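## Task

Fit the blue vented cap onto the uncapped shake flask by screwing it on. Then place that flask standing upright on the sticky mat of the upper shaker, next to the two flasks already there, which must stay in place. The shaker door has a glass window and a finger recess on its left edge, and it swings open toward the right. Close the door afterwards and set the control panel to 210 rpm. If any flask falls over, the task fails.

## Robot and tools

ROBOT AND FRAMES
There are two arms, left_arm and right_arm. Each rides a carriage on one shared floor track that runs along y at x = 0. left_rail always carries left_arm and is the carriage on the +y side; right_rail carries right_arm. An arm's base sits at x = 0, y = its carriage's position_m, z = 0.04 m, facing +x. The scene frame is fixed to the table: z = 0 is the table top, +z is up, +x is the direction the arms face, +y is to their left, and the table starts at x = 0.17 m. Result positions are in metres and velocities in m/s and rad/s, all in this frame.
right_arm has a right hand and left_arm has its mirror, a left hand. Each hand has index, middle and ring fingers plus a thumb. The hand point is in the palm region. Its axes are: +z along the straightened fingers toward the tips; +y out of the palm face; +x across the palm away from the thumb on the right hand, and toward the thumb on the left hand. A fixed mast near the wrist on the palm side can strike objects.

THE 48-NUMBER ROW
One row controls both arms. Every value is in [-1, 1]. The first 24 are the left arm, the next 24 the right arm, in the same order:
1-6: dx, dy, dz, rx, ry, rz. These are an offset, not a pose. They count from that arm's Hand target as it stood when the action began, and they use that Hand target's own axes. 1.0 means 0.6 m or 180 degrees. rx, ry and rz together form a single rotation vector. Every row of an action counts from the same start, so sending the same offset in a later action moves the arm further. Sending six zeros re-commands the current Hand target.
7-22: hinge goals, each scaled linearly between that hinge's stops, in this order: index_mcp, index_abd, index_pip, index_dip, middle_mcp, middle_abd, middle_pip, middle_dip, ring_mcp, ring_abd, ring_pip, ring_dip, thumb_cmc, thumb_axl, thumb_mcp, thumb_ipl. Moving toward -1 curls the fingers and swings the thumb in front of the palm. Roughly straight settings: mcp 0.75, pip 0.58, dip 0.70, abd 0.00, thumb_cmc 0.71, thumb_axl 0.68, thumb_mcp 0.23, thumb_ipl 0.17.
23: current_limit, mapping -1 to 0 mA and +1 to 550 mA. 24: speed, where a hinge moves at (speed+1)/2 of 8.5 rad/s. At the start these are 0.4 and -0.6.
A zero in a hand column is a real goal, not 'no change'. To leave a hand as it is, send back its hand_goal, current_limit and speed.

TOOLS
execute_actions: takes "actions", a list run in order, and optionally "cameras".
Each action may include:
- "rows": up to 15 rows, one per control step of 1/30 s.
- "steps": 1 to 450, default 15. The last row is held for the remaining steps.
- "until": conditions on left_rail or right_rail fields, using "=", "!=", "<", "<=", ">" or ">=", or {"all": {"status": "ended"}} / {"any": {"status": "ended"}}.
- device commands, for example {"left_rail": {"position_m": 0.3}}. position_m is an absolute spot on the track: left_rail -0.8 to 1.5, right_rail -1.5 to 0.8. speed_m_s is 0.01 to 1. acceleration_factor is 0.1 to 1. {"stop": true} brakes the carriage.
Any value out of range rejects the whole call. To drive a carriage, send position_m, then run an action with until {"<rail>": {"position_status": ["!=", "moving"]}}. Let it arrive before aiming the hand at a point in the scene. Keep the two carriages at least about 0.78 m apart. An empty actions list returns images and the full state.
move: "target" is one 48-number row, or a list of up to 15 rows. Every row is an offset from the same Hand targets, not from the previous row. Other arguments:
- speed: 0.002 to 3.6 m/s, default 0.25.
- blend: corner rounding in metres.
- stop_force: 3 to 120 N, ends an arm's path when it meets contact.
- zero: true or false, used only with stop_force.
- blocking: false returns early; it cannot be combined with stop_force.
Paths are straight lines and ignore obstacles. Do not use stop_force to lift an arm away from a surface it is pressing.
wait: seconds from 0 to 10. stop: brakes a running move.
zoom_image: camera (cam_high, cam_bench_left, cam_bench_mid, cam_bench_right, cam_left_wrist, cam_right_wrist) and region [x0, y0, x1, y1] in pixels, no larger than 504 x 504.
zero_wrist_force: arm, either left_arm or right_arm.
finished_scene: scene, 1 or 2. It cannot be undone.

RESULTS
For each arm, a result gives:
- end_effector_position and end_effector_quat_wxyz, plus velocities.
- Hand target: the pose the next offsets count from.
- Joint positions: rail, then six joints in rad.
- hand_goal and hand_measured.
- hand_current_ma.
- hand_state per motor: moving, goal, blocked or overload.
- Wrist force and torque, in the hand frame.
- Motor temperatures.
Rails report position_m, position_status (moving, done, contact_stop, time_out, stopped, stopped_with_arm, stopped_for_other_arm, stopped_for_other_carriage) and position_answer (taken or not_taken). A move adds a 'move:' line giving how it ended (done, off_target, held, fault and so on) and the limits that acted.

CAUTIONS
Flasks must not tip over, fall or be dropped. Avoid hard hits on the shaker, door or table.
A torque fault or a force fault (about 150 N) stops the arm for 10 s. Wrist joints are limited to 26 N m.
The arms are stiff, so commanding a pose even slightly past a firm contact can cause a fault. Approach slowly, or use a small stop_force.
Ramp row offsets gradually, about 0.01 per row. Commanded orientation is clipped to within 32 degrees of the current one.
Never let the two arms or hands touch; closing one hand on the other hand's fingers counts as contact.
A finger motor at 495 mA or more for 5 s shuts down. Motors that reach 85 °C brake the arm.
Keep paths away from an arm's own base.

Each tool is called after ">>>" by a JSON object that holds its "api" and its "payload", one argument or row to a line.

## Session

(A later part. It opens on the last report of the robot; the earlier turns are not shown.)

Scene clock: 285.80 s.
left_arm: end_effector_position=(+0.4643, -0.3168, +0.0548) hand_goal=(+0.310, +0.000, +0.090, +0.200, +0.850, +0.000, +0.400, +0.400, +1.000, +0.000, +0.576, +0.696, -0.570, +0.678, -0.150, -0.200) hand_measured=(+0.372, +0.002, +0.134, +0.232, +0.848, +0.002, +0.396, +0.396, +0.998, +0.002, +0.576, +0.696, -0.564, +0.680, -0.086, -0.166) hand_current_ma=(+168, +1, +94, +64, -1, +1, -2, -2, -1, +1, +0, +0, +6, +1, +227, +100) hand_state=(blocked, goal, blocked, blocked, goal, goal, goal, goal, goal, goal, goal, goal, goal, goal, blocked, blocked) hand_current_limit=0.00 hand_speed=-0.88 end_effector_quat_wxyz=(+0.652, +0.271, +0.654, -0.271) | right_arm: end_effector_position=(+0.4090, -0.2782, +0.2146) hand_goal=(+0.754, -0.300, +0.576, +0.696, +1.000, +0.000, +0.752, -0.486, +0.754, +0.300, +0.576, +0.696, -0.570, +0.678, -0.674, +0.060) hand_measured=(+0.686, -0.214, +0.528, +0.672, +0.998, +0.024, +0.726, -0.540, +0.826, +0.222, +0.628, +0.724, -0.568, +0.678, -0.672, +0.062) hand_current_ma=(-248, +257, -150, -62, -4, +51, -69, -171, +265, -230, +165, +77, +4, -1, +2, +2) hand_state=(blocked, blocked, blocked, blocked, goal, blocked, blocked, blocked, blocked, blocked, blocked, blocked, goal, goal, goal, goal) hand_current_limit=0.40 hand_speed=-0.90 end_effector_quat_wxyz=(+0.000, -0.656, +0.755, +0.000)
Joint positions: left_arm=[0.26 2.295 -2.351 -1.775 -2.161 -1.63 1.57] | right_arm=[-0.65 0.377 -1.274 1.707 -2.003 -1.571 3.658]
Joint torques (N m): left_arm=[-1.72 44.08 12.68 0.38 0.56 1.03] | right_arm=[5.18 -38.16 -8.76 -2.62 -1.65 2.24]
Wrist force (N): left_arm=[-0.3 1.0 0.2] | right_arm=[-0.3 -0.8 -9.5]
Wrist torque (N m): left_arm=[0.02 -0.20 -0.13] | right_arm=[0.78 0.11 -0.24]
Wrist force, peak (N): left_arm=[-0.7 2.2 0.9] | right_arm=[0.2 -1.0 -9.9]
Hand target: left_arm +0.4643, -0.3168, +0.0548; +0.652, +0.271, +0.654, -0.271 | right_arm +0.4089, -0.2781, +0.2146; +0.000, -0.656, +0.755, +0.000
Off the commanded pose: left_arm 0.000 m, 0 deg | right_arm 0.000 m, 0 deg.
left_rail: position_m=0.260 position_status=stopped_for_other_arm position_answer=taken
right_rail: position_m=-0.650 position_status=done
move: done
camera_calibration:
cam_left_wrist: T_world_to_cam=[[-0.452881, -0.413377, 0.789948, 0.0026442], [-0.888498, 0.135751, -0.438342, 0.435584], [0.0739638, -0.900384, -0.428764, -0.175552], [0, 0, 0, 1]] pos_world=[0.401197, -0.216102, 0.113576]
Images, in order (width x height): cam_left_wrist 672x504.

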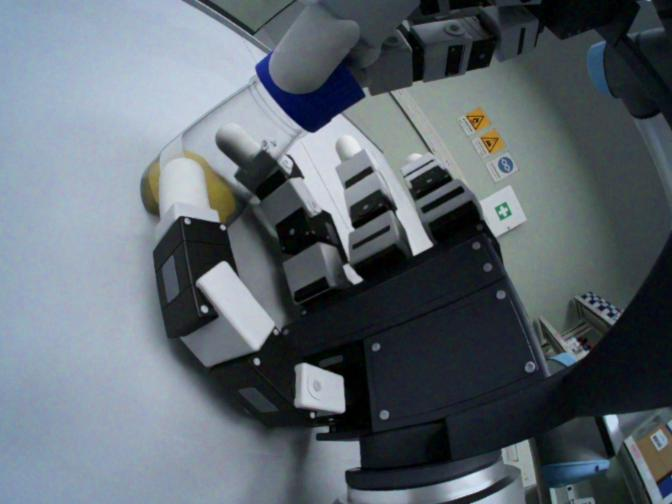

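>>> {"api": "move", "payload": {
  "target": [
    [0,0,0,0,0,0,0.31,0,0.09,0.20,0.85,0,0.4,0.4,1.0,0,0.576,0.696,-0.571,0.678,-0.15,-0.20,0.0,-0.88,-0.02157,-0.00845,0.0001,0,0,0.0556,0.754,-0.35,0.576,0.696,1.0,0,0.752,-0.486,0.754,0.35,0.576,0.696,-0.571,0.678,-0.674,0.059,0.4,-0.9],
    [0,0,0,0,0,0,0.31,0,0.09,0.20,0.85,0,0.4,0.4,1.0,0,0.576,0.696,-0.571,0.678,-0.15,-0.20,0.0,-0.88,-0.04135,-0.02052,0.0002,0,0,0.1111,0.754,-0.35,0.576,0.696,1.0,0,0.752,-0.486,0.754,0.35,0.576,0.696,-0.571,0.678,-0.674,0.059,0.4,-0.9],
    [0,0,0,0,0,0,0.31,0,0.09,0.20,0.85,0,0.4,0.4,1.0,0,0.576,0.696,-0.571,0.678,-0.15,-0.20,0.0,-0.88,-0.05873,-0.03583,0.0003,0,0,0.1667,0.754,-0.35,0.576,0.696,1.0,0,0.752,-0.486,0.754,0.35,0.576,0.696,-0.571,0.678,-0.674,0.059,0.4,-0.9],
    [0,0,0,0,0,0,0.31,0,0.09,0.20,0.85,0,0.4,0.4,1.0,0,0.576,0.696,-0.571,0.678,-0.15,-0.20,0.0,-0.88,-0.07318,-0.05393,0.0004,0,0,0.2222,0.754,-0.35,0.576,0.696,1.0,0,0.752,-0.486,0.754,0.35,0.576,0.696,-0.571,0.678,-0.674,0.059,0.4,-0.9],
    [0,0,0,0,0,0,0.31,0,0.09,0.20,0.85,0,0.4,0.4,1.0,0,0.576,0.696,-0.571,0.678,-0.15,-0.20,0.0,-0.88,-0.08427,-0.07427,0.0005,0,0,0.2778,0.754,-0.35,0.576,0.696,1.0,0,0.752,-0.486,0.754,0.35,0.576,0.696,-0.571,0.678,-0.674,0.059,0.4,-0.9],
    [0,0,0,0,0,0,0.31,0,0.09,0.20,0.85,0,0.4,0.4,1.0,0,0.576,0.696,-0.571,0.678,-0.15,-0.20,0.0,-0.88,-0.09167,-0.09623,0.0006,0,0,0.3333,0.754,-0.35,0.576,0.696,1.0,0,0.752,-0.486,0.754,0.35,0.576,0.696,-0.571,0.678,-0.674,0.059,0.4,-0.9],
    [0,0,0,0,0,0,0.31,0,0.09,0.20,0.85,0,0.4,0.4,1.0,0,0.576,0.696,-0.571,0.678,-0.15,-0.20,0.0,-0.88,-0.09513,-0.11913,0.0007,0,0,0.3889,0.754,-0.35,0.576,0.696,1.0,0,0.752,-0.486,0.754,0.35,0.576,0.696,-0.571,0.678,-0.674,0.059,0.4,-0.9],
    [0,0,0,0,0,0,0.31,0,0.09,0.20,0.85,0,0.4,0.4,1.0,0,0.576,0.696,-0.571,0.678,-0.15,-0.20,0.0,-0.88,-0.09457,-0.14230,0.0008,0,0,0.4444,0.754,-0.35,0.576,0.696,1.0,0,0.752,-0.486,0.754,0.35,0.576,0.696,-0.571,0.678,-0.674,0.059,0.4,-0.9],
    [0,0,0,0,0,0,0.31,0,0.09,0.20,0.85,0,0.4,0.4,1.0,0,0.576,0.696,-0.571,0.678,-0.15,-0.20,0.0,-0.88,-0.09,-0.165,0.0009,0,0,0.5,0.754,-0.35,0.576,0.696,1.0,0,0.752,-0.486,0.754,0.35,0.576,0.696,-0.571,0.678,-0.674,0.059,0.4,-0.9],
    [0,0,0,0,0,0,0.31,0,0.09,0.20,0.85,0,0.4,0.4,1.0,0,0.576,0.696,-0.571,0.678,-0.15,-0.20,0.0,-0.88,-0.08155,-0.18657,0.0010,0,0,0.5556,0.754,-0.35,0.576,0.696,1.0,0,0.752,-0.486,0.754,0.35,0.576,0.696,-0.571,0.678,-0.674,0.059,0.4,-0.9],
    [0,0,0,0,0,0,0.31,0,0.09,0.20,0.85,0,0.4,0.4,1.0,0,0.576,0.696,-0.571,0.678,-0.15,-0.20,0.0,-0.88,-0.06949,-0.20635,0.0011,0,0,0.6111,0.754,-0.35,0.576,0.696,1.0,0,0.752,-0.486,0.754,0.35,0.576,0.696,-0.571,0.678,-0.674,0.059,0.4,-0.9],
    [0,0,0,0,0,0,0.31,0,0.09,0.20,0.85,0,0.4,0.4,1.0,0,0.576,0.696,-0.571,0.678,-0.15,-0.20,0.0,-0.88,-0.05417,-0.22373,0.0012,0,0,0.6667,0.754,-0.35,0.576,0.696,1.0,0,0.752,-0.486,0.754,0.35,0.576,0.696,-0.571,0.678,-0.674,0.059,0.4,-0.9],
    [0,0,0,0,0,0,0.31,0,0.09,0.20,0.85,0,0.4,0.4,1.0,0,0.576,0.696,-0.571,0.678,-0.15,-0.20,0.0,-0.88,-0.03607,-0.23818,0.0013,0,0,0.7222,0.754,-0.35,0.576,0.696,1.0,0,0.752,-0.486,0.754,0.35,0.576,0.696,-0.571,0.678,-0.674,0.059,0.4,-0.9],
    [0,0,0,0,0,0,0.31,0,0.09,0.20,0.85,0,0.4,0.4,1.0,0,0.576,0.696,-0.571,0.678,-0.15,-0.20,0.0,-0.88,-0.01573,-0.24928,0.0014,0,0,0.7778,0.754,-0.35,0.576,0.696,1.0,0,0.752,-0.486,0.754,0.35,0.576,0.696,-0.571,0.678,-0.674,0.059,0.4,-0.9]
  ],
  "speed": 0.22,
  "blend": 0.004,
  "cameras": ["cam_left_wrist"]
}}

>>> {"api": "zoom_image", "payload": {
  "camera": "cam_left_wrist",
  "region": [245, 15, 375, 145]
}}

Scene clock: 293.93 s.
left_arm: end_effector_position=(+0.4643, -0.3168, +0.0548) hand_goal=(+0.310, +0.000, +0.090, +0.200, +0.850, +0.000, +0.400, +0.400, +1.000, +0.000, +0.576, +0.696, -0.570, +0.678, -0.150, -0.200) hand_measured=(+0.374, +0.002, +0.134, +0.232, +0.848, +0.002, +0.396, +0.396, +0.998, +0.002, +0.576, +0.696, -0.566, +0.678, -0.088, -0.166) hand_current_ma=(+175, +1, +94, +59, -1, +1, -2, -2, -1, +1, +0, +0, +4, +1, +224, +100) hand_state=(blocked, goal, blocked, blocked, goal, goal, goal, goal, goal, goal, goal, goal, goal, goal, blocked, blocked) hand_current_limit=0.00 hand_speed=-0.88 end_effector_quat_wxyz=(+0.652, +0.271, +0.654, -0.271) | right_arm: end_effector_position=(+0.5584, -0.2895, +0.2137) hand_goal=(+0.754, -0.350, +0.576, +0.696, +1.000, +0.000, +0.752, -0.486, +0.754, +0.350, +0.576, +0.696, -0.570, +0.678, -0.674, +0.060) hand_measured=(+0.652, -0.292, +0.508, +0.664, +0.998, +0.024, +0.720, -0.554, +0.826, +0.230, +0.628, +0.724, -0.568, +0.678, -0.672, +0.062) hand_current_ma=(-385, +161, -231, -93, -5, +53, -90, -231, +265, -385, +165, +77, +4, -1, +2, +2) hand_state=(blocked, blocked, blocked, blocked, goal, blocked, blocked, blocked, blocked, blocked, blocked, blocked, goal, goal, goal, goal) hand_current_limit=0.40 hand_speed=-0.90 end_effector_quat_wxyz=(+0.000, +0.485, +0.875, +0.000)
Joint positions: left_arm=[0.26 2.295 -2.351 -1.775 -2.161 -1.63 1.57] | right_arm=[-0.65 0.383 -1.305 1.751 -2.016 -1.571 6.107]
Joint torques (N m): left_arm=[0.56 44.87 12.35 0.5 0.5 0.9] | right_arm=[11 -19.05 -23.22 0.33 -2.4 2.18]
Wrist force (N): left_arm=[-1.1 0.9 0.6] | right_arm=[2.0 1.7 -10.9]
Wrist torque (N m): left_arm=[0.08 -0.15 -0.18] | right_arm=[0.78 0.42 -0.03]
Wrist force, peak (N): left_arm=[-0.8 2.3 1.0] | right_arm=[1.7 3.0 -12.1]
Hand target: left_arm +0.4643, -0.3168, +0.0548; +0.652, +0.271, +0.654, -0.271 | right_arm +0.5584, -0.2895, +0.2137; +0.000, +0.485, +0.875, +0.000
Off the commanded pose: left_arm 0.000 m, 0 deg | right_arm 0.000 m, 0 deg.
left_rail: position_m=0.260 position_status=stopped_for_other_arm position_answer=taken
right_rail: position_m=-0.650 position_status=done
move: done
camera_calibration:
cam_left_wrist: T_world_to_cam=[[-0.452881, -0.413377, 0.789948, 0.0026442], [-0.888498, 0.135751, -0.438342, 0.435584], [0.0739638, -0.900384, -0.428764, -0.175552], [0, 0, 0, 1]] pos_world=[0.401197, -0.216102, 0.113576]
Images, in order (width x height): cam_left_wrist 672x504.

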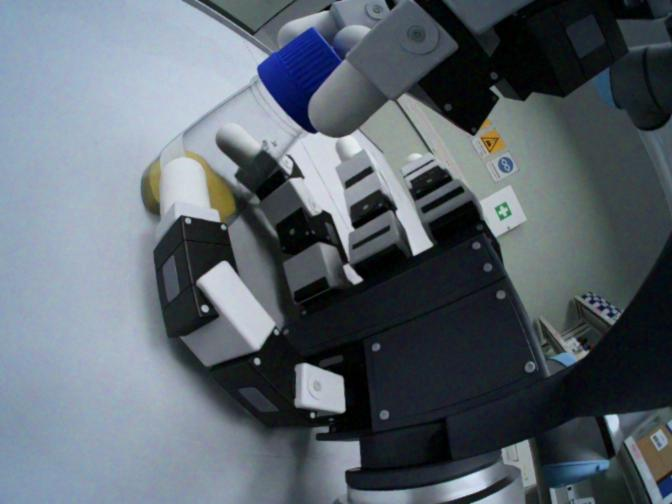

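Scaled by 3.877 from the camera's 672x504 image, which has a finer 960x720 frame.

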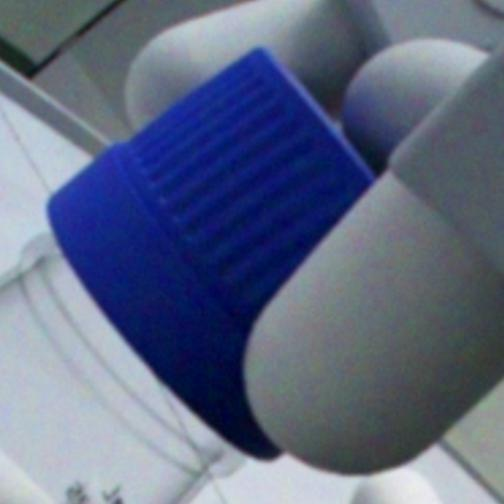

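>>> {"api": "execute_actions", "payload": {
  "actions": [
    {"rows":[[0,0,0,0,0,0,0.31,0,0.09,0.20,0.85,0,0.4,0.4,1.0,0,0.576,0.696,-0.571,0.678,-0.15,-0.20,0.0,-0.88,0,0,0,0,0,0,0.754,0.05,0.576,0.696,1.0,0,0.752,-0.486,0.754,-0.05,0.576,0.696,-0.571,0.678,-0.674,0.059,0.4,-0.9]],"steps":35},
    {"rows":[[0,0,0,0,0,0,0.31,0,0.09,0.20,0.85,0,0.4,0.4,1.0,0,0.576,0.696,-0.571,0.678,-0.15,-0.20,0.0,-0.88,0,0,-0.02,0,0,0,0.754,0.05,0.576,0.696,1.0,0,0.752,-0.486,0.754,-0.05,0.576,0.696,-0.571,0.678,-0.674,0.059,0.4,-0.9]],"steps":25}
  ],
  "cameras": ["cam_left_wrist","cam_right_wrist"]
}}

>>> {"api": "zoom_image", "payload": {
  "camera": "cam_left_wrist",
  "region": [245, 15, 375, 145]
}}

>>> {"api": "zoom_image", "payload": {
  "camera": "cam_right_wrist",
  "region": [220, 60, 400, 240]
}}

Scene clock: 296.73 s.
left_arm: end_effector_position=(+0.4643, -0.3168, +0.0548) hand_goal=(+0.310, +0.000, +0.090, +0.200, +0.850, +0.000, +0.400, +0.400, +1.000, +0.000, +0.576, +0.696, -0.570, +0.678, -0.150, -0.200) hand_measured=(+0.374, +0.002, +0.134, +0.232, +0.848, +0.002, +0.396, +0.396, +0.998, +0.002, +0.576, +0.696, -0.564, +0.680, -0.088, -0.166) hand_current_ma=(+175, +1, +94, +59, -1, +1, -2, -2, -1, +1, +0, +0, +6, +1, +224, +99) hand_state=(blocked, goal, blocked, blocked, goal, goal, goal, goal, goal, goal, goal, goal, goal, goal, blocked, blocked) hand_current_limit=0.00 hand_speed=-0.88 end_effector_quat_wxyz=(+0.652, +0.271, +0.654, -0.271) | right_arm: end_effector_position=(+0.5584, -0.2895, +0.2257) hand_goal=(+0.754, +0.050, +0.576, +0.696, +1.000, +0.000, +0.752, -0.486, +0.754, -0.050, +0.576, +0.696, -0.570, +0.678, -0.674, +0.060) hand_measured=(+0.750, +0.046, +0.572, +0.694, +0.990, +0.002, +0.746, -0.488, +0.754, -0.046, +0.578, +0.698, -0.568, +0.678, -0.672, +0.062) hand_current_ma=(-8, -6, -6, -5, -20, +4, -9, -4, +1, +4, +3, +5, +4, -1, +2, +2) hand_state=(goal, goal, goal, goal, goal, goal, goal, goal, goal, goal, goal, goal, goal, goal, goal, goal) hand_current_limit=0.40 hand_speed=-0.90 end_effector_quat_wxyz=(+0.000, +0.485, +0.875, +0.000)
Joint positions: left_arm=[0.26 2.295 -2.351 -1.775 -2.161 -1.63 1.57] | right_arm=[-0.65 0.383 -1.317 1.733 -1.986 -1.571 6.107]
Joint torques (N m): left_arm=[0.4 44.35 11.89 0.52 0.41 0.83] | right_arm=[8.19 -40.03 -28.49 -0.95 1.12 1.43]
Wrist force (N): left_arm=[-0.8 0.3 -0.2] | right_arm=[-0.2 0.0 -0.4]
Wrist torque (N m): left_arm=[-0.04 -0.12 -0.17] | right_arm=[0.05 0.00 -0.15]
Wrist force, peak (N): left_arm=[-0.7 2.2 -0.8] | right_arm=[1.9 1.8 -11.3]
Hand target: left_arm +0.4643, -0.3168, +0.0548; +0.652, +0.271, +0.654, -0.271 | right_arm +0.5584, -0.2895, +0.2257; +0.000, +0.485, +0.875, +0.000
Off the commanded pose: left_arm 0.000 m, 0 deg | right_arm 0.000 m, 0 deg.
left_rail: position_m=0.260 position_status=stopped_for_other_arm position_answer=taken
right_rail: position_m=-0.650 position_status=done
camera_calibration:
cam_left_wrist: T_world_to_cam=[[-0.452881, -0.413377, 0.789948, 0.0026442], [-0.888498, 0.135751, -0.438342, 0.435584], [0.0739638, -0.900384, -0.428764, -0.175552], [0, 0, 0, 1]] pos_world=[0.401197, -0.216102, 0.113576]
cam_right_wrist: T_world_to_cam=[[0.957522, -0.287755, 0.0186575, -0.5921], [-0.217208, -0.677191, 0.703017, -0.276976], [-0.189662, -0.677207, -0.710928, 0.199481], [0, 0, 0, 1]] pos_world=[0.544622, -0.222855, 0.347582]
Images, in order (width x height): cam_left_wrist 672x504, cam_right_wrist 672x504.

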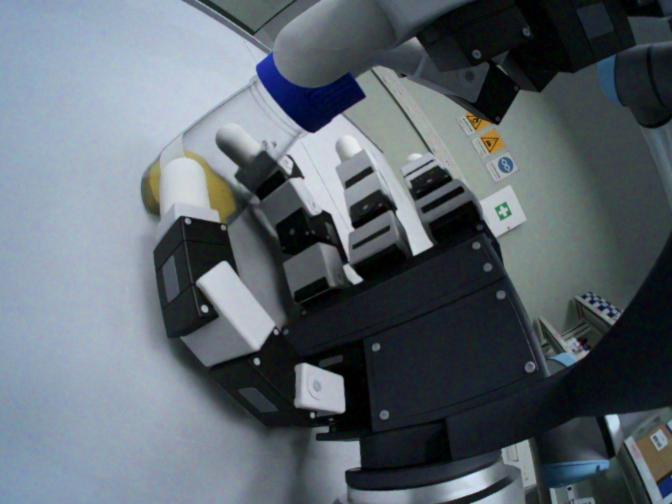

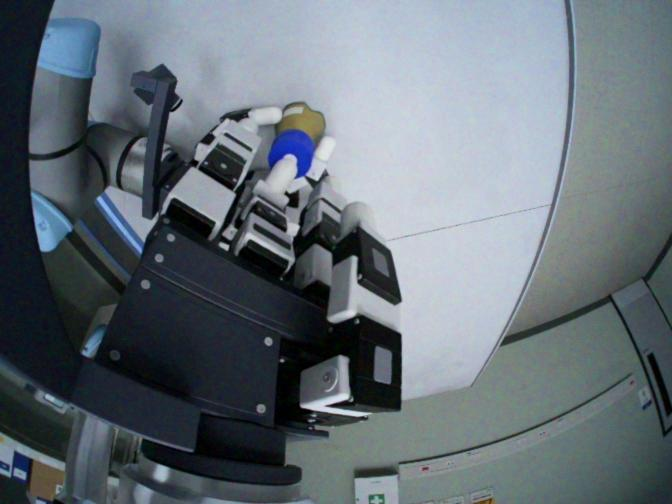

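Scaled by 3.877 from the camera's 672x504 image, which has a finer 960x720 frame.

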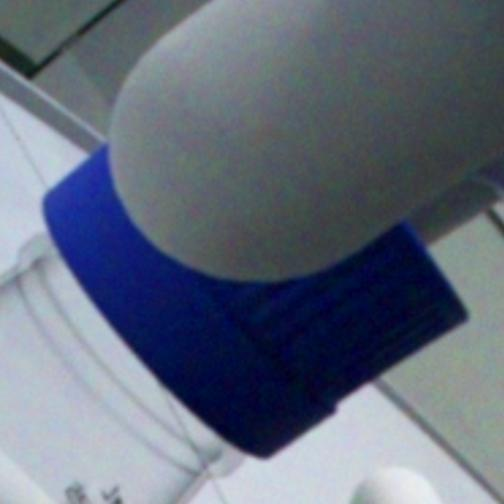

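Scaled by 2.800 from the camera's 672x504 image, which has a finer 960x720 frame.

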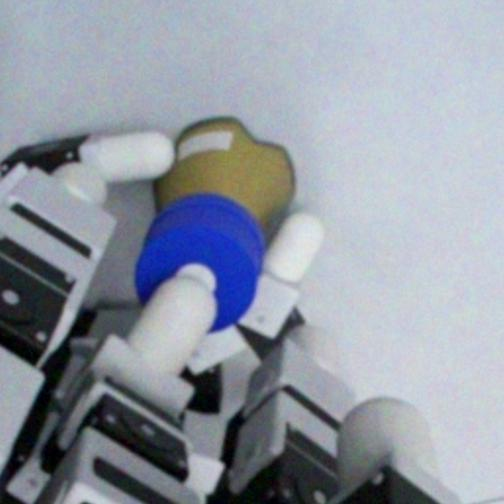

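>>> {"api": "move", "payload": {
  "target": [
    [0,0,0,0,0,0,0.31,0,0.09,0.20,0.85,0,0.4,0.4,1.0,0,0.576,0.696,-0.571,0.678,-0.15,-0.20,0.0,-0.88,0.06877,0.00167,0,0,0,-0.16667,0.754,0.05,0.576,0.696,1.0,0,0.752,-0.486,0.754,-0.05,0.576,0.696,-0.571,0.678,-0.674,0.059,0.4,-0.9],
    [0,0,0,0,0,0,0.31,0,0.09,0.20,0.85,0,0.4,0.4,1.0,0,0.576,0.696,-0.571,0.678,-0.15,-0.20,0.0,-0.88,0.12917,-0.03127,0,0,0,-0.33333,0.754,0.05,0.576,0.696,1.0,0,0.752,-0.486,0.754,-0.05,0.576,0.696,-0.571,0.678,-0.674,0.059,0.4,-0.9],
    [0,0,0,0,0,0,0.31,0,0.09,0.20,0.85,0,0.4,0.4,1.0,0,0.576,0.696,-0.571,0.678,-0.15,-0.20,0.0,-0.88,0.165,-0.09,0,0,0,-0.5,0.754,0.05,0.576,0.696,1.0,0,0.752,-0.486,0.754,-0.05,0.576,0.696,-0.571,0.678,-0.674,0.059,0.4,-0.9],
    [0,0,0,0,0,0,0.31,0,0.09,0.20,0.85,0,0.4,0.4,1.0,0,0.576,0.696,-0.571,0.678,-0.15,-0.20,0.0,-0.88,0.16667,-0.15877,0,0,0,-0.66667,0.754,0.05,0.576,0.696,1.0,0,0.752,-0.486,0.754,-0.05,0.576,0.696,-0.571,0.678,-0.674,0.059,0.4,-0.9],
    [0,0,0,0,0,0,0.31,0,0.09,0.20,0.85,0,0.4,0.4,1.0,0,0.576,0.696,-0.571,0.678,-0.15,-0.20,0.0,-0.88,0.13373,-0.21917,0,0,0,-0.83333,0.754,0.05,0.576,0.696,1.0,0,0.752,-0.486,0.754,-0.05,0.576,0.696,-0.571,0.678,-0.674,0.059,0.4,-0.9]
  ],
  "speed": 0.7,
  "blend": 0.004
}}

>>> {"api": "move", "payload": {
  "target": [
    [0,0,0,0,0,0,0.31,0,0.09,0.20,0.85,0,0.4,0.4,1.0,0,0.576,0.696,-0.571,0.678,-0.15,-0.20,0.0,-0.88,0.06877,0.00167,0,0,0,-0.16667,0.754,0.05,0.576,0.696,1.0,0,0.752,-0.486,0.754,-0.05,0.576,0.696,-0.571,0.678,-0.674,0.059,0.4,-0.9],
    [0,0,0,0,0,0,0.31,0,0.09,0.20,0.85,0,0.4,0.4,1.0,0,0.576,0.696,-0.571,0.678,-0.15,-0.20,0.0,-0.88,0.12917,-0.03127,0,0,0,-0.33333,0.754,0.05,0.576,0.696,1.0,0,0.752,-0.486,0.754,-0.05,0.576,0.696,-0.571,0.678,-0.674,0.059,0.4,-0.9],
    [0,0,0,0,0,0,0.31,0,0.09,0.20,0.85,0,0.4,0.4,1.0,0,0.576,0.696,-0.571,0.678,-0.15,-0.20,0.0,-0.88,0.165,-0.09,0,0,0,-0.5,0.754,0.05,0.576,0.696,1.0,0,0.752,-0.486,0.754,-0.05,0.576,0.696,-0.571,0.678,-0.674,0.059,0.4,-0.9],
    [0,0,0,0,0,0,0.31,0,0.09,0.20,0.85,0,0.4,0.4,1.0,0,0.576,0.696,-0.571,0.678,-0.15,-0.20,0.0,-0.88,0.16667,-0.15877,0,0,0,-0.66667,0.754,0.05,0.576,0.696,1.0,0,0.752,-0.486,0.754,-0.05,0.576,0.696,-0.571,0.678,-0.674,0.059,0.4,-0.9],
    [0,0,0,0,0,0,0.31,0,0.09,0.20,0.85,0,0.4,0.4,1.0,0,0.576,0.696,-0.571,0.678,-0.15,-0.20,0.0,-0.88,0.13373,-0.21917,0,0,0,-0.83333,0.754,0.05,0.576,0.696,1.0,0,0.752,-0.486,0.754,-0.05,0.576,0.696,-0.571,0.678,-0.674,0.059,0.4,-0.9]
  ],
  "speed": 0.7,
  "blend": 0.004,
  "cameras": ["cam_left_wrist","cam_right_wrist"]
}}

>>> {"api": "zoom_image", "payload": {
  "camera": "cam_left_wrist",
  "region": [245, 15, 375, 145]
}}

>>> {"api": "zoom_image", "payload": {
  "camera": "cam_right_wrist",
  "region": [220, 60, 400, 240]
}}

Scene clock: 301.87 s.
left_arm: end_effector_position=(+0.4643, -0.3168, +0.0548) hand_goal=(+0.310, +0.000, +0.090, +0.200, +0.850, +0.000, +0.400, +0.400, +1.000, +0.000, +0.576, +0.696, -0.570, +0.678, -0.150, -0.200) hand_measured=(+0.374, +0.002, +0.134, +0.232, +0.848, +0.002, +0.396, +0.396, +0.998, +0.002, +0.576, +0.696, -0.564, +0.680, -0.088, -0.166) hand_current_ma=(+175, +1, +94, +59, -1, +1, -2, -2, -1, +1, +0, +0, +6, +1, +224, +99) hand_state=(blocked, goal, blocked, blocked, goal, goal, goal, goal, goal, goal, goal, goal, goal, goal, blocked, blocked) hand_current_limit=0.00 hand_speed=-0.88 end_effector_quat_wxyz=(+0.652, +0.271, +0.654, -0.271) | right_arm: end_effector_position=(+0.4043, -0.2912, +0.2258) hand_goal=(+0.754, +0.050, +0.576, +0.696, +1.000, +0.000, +0.752, -0.486, +0.754, -0.050, +0.576, +0.696, -0.570, +0.678, -0.674, +0.060) hand_measured=(+0.750, +0.046, +0.572, +0.694, +0.992, +0.002, +0.748, -0.488, +0.754, -0.048, +0.578, +0.698, -0.568, +0.678, -0.672, +0.062) hand_current_ma=(-7, -5, -5, -5, -20, +4, -9, -4, +1, +4, +3, +5, +4, -1, +2, +2) hand_state=(goal, goal, goal, goal, goal, goal, goal, goal, goal, goal, goal, goal, goal, goal, goal, goal) hand_current_limit=0.40 hand_speed=-0.90 end_effector_quat_wxyz=(+0.000, +0.719, -0.695, +0.000)
Joint positions: left_arm=[0.26 2.295 -2.351 -1.775 -2.161 -1.63 1.57] | right_arm=[-0.65 0.38 -1.282 1.688 -1.975 -1.571 3.486]
Joint torques (N m): left_arm=[0.91 45.79 12.44 0.51 0.23 0.65] | right_arm=[11.78 -42.5 -14 -1.13 1.9 -1.93]
Wrist force (N): left_arm=[-0.6 0.7 -0.3] | right_arm=[0.3 -0.1 -0.3]
Wrist torque (N m): left_arm=[0.01 -0.16 -0.16] | right_arm=[0.04 -0.08 0.09]
Wrist force, peak (N): left_arm=[-1.0 0.8 -0.5] | right_arm=[-0.5 -0.3 -0.9]
Hand target: left_arm +0.4643, -0.3168, +0.0548; +0.652, +0.271, +0.654, -0.271 | right_arm +0.4043, -0.2912, +0.2258; +0.000, +0.720, -0.694, +0.000
Off the commanded pose: left_arm 0.000 m, 0 deg | right_arm 0.000 m, 0 deg.
left_rail: position_m=0.260 position_status=stopped_for_other_arm position_answer=taken
right_rail: position_m=-0.650 position_status=done
move: done

Scene clock: 304.63 s.
left_arm: end_effector_position=(+0.4643, -0.3168, +0.0548) hand_goal=(+0.310, +0.000, +0.090, +0.200, +0.850, +0.000, +0.400, +0.400, +1.000, +0.000, +0.576, +0.696, -0.570, +0.678, -0.150, -0.200) hand_measured=(+0.374, +0.002, +0.134, +0.232, +0.848, +0.002, +0.396, +0.396, +0.998, +0.002, +0.576, +0.696, -0.564, +0.680, -0.088, -0.166) hand_current_ma=(+175, +1, +94, +59, -1, +1, -2, -2, -1, +1, +0, +0, +6, +1, +224, +99) hand_state=(blocked, goal, blocked, blocked, goal, goal, goal, goal, goal, goal, goal, goal, goal, goal, blocked, blocked) hand_current_limit=0.00 hand_speed=-0.88 end_effector_quat_wxyz=(+0.652, +0.271, +0.654, -0.271) | right_arm: end_effector_position=(+0.5386, -0.3668, +0.2257) hand_goal=(+0.754, +0.050, +0.576, +0.696, +1.000, +0.000, +0.752, -0.486, +0.754, -0.050, +0.576, +0.696, -0.570, +0.678, -0.674, +0.060) hand_measured=(+0.750, +0.046, +0.572, +0.694, +0.992, +0.002, +0.748, -0.488, +0.754, -0.048, +0.578, +0.698, -0.568, +0.678, -0.672, +0.062) hand_current_ma=(-6, -5, -5, -5, -19, +3, -9, -4, +1, +4, +3, +5, +4, -1, +2, +2) hand_state=(goal, goal, goal, goal, goal, goal, goal, goal, goal, goal, goal, goal, goal, goal, goal, goal) hand_current_limit=0.40 hand_speed=-0.90 end_effector_quat_wxyz=(+0.000, +0.857, +0.515, +0.000)
Joint positions: left_arm=[0.26 2.295 -2.351 -1.775 -2.161 -1.63 1.57] | right_arm=[-0.65 0.397 -1.306 1.719 -1.983 -1.571 0.885]
Joint torques (N m): left_arm=[1.13 45.3 12.87 0.44 0.49 0.75] | right_arm=[-13.48 -41.96 -13.64 -3.65 1.8 -2.17]
Wrist force (N): left_arm=[-0.5 0.7 -0.3] | right_arm=[-0.1 0.1 -0.2]
Wrist torque (N m): left_arm=[0.02 -0.17 -0.15] | right_arm=[0.05 -0.03 0.05]
Wrist force, peak (N): left_arm=[-0.7 1.0 -0.6] | right_arm=[0.1 -0.6 -0.7]
Hand target: left_arm +0.4643, -0.3168, +0.0548; +0.652, +0.271, +0.654, -0.271 | right_arm +0.5386, -0.3668, +0.2257; +0.000, +0.857, +0.515, +0.000
Off the commanded pose: left_arm 0.000 m, 0 deg | right_arm 0.000 m, 0 deg.
left_rail: position_m=0.260 position_status=stopped_for_other_arm position_answer=taken
right_rail: position_m=-0.650 position_status=done
move: done
camera_calibration:
cam_left_wrist: T_world_to_cam=[[-0.452881, -0.413377, 0.789948, 0.0026442], [-0.888498, 0.135751, -0.438342, 0.435584], [0.0739638, -0.900384, -0.428764, -0.175552], [0, 0, 0, 1]] pos_world=[0.401197, -0.216102, 0.113576]
cam_right_wrist: T_world_to_cam=[[0.229493, -0.973119, 0.0192835, -0.454833], [-0.694906, -0.149945, 0.703294, 0.116951], [-0.681497, -0.174801, -0.710638, 0.592512], [0, 0, 0, 1]] pos_world=[0.589446, -0.321498, 0.347581]
Images, in order (width x height): cam_left_wrist 672x504, cam_right_wrist 672x504.

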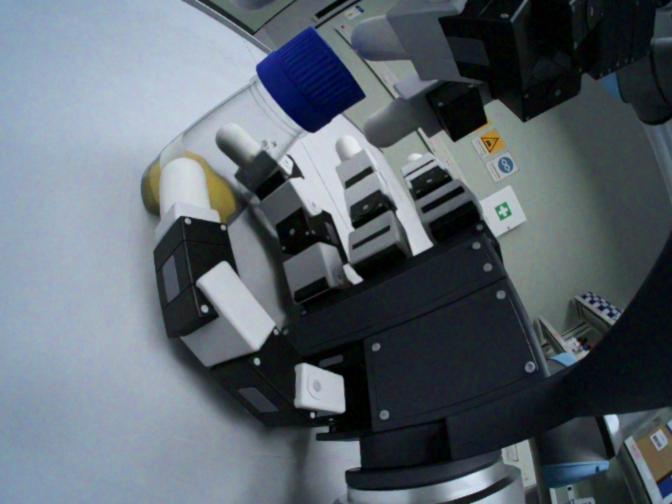

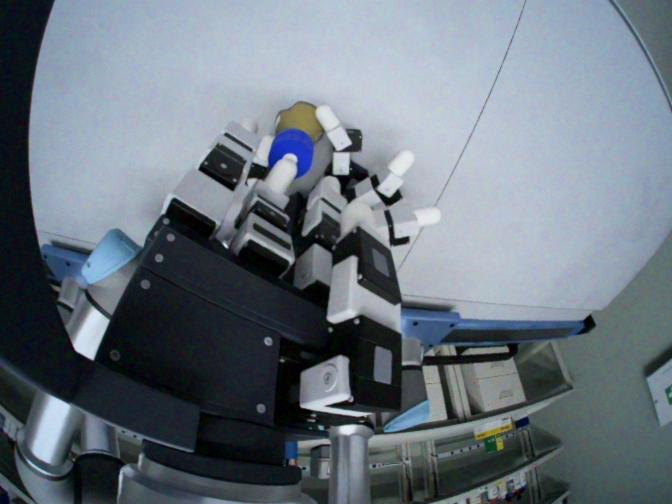

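Scaled by 3.877 from the camera's 672x504 image, which has a finer 960x720 frame.

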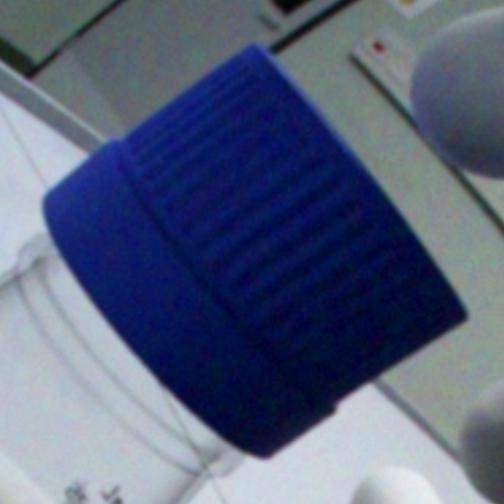

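Scaled by 2.800 from the camera's 672x504 image, which has a finer 960x720 frame.

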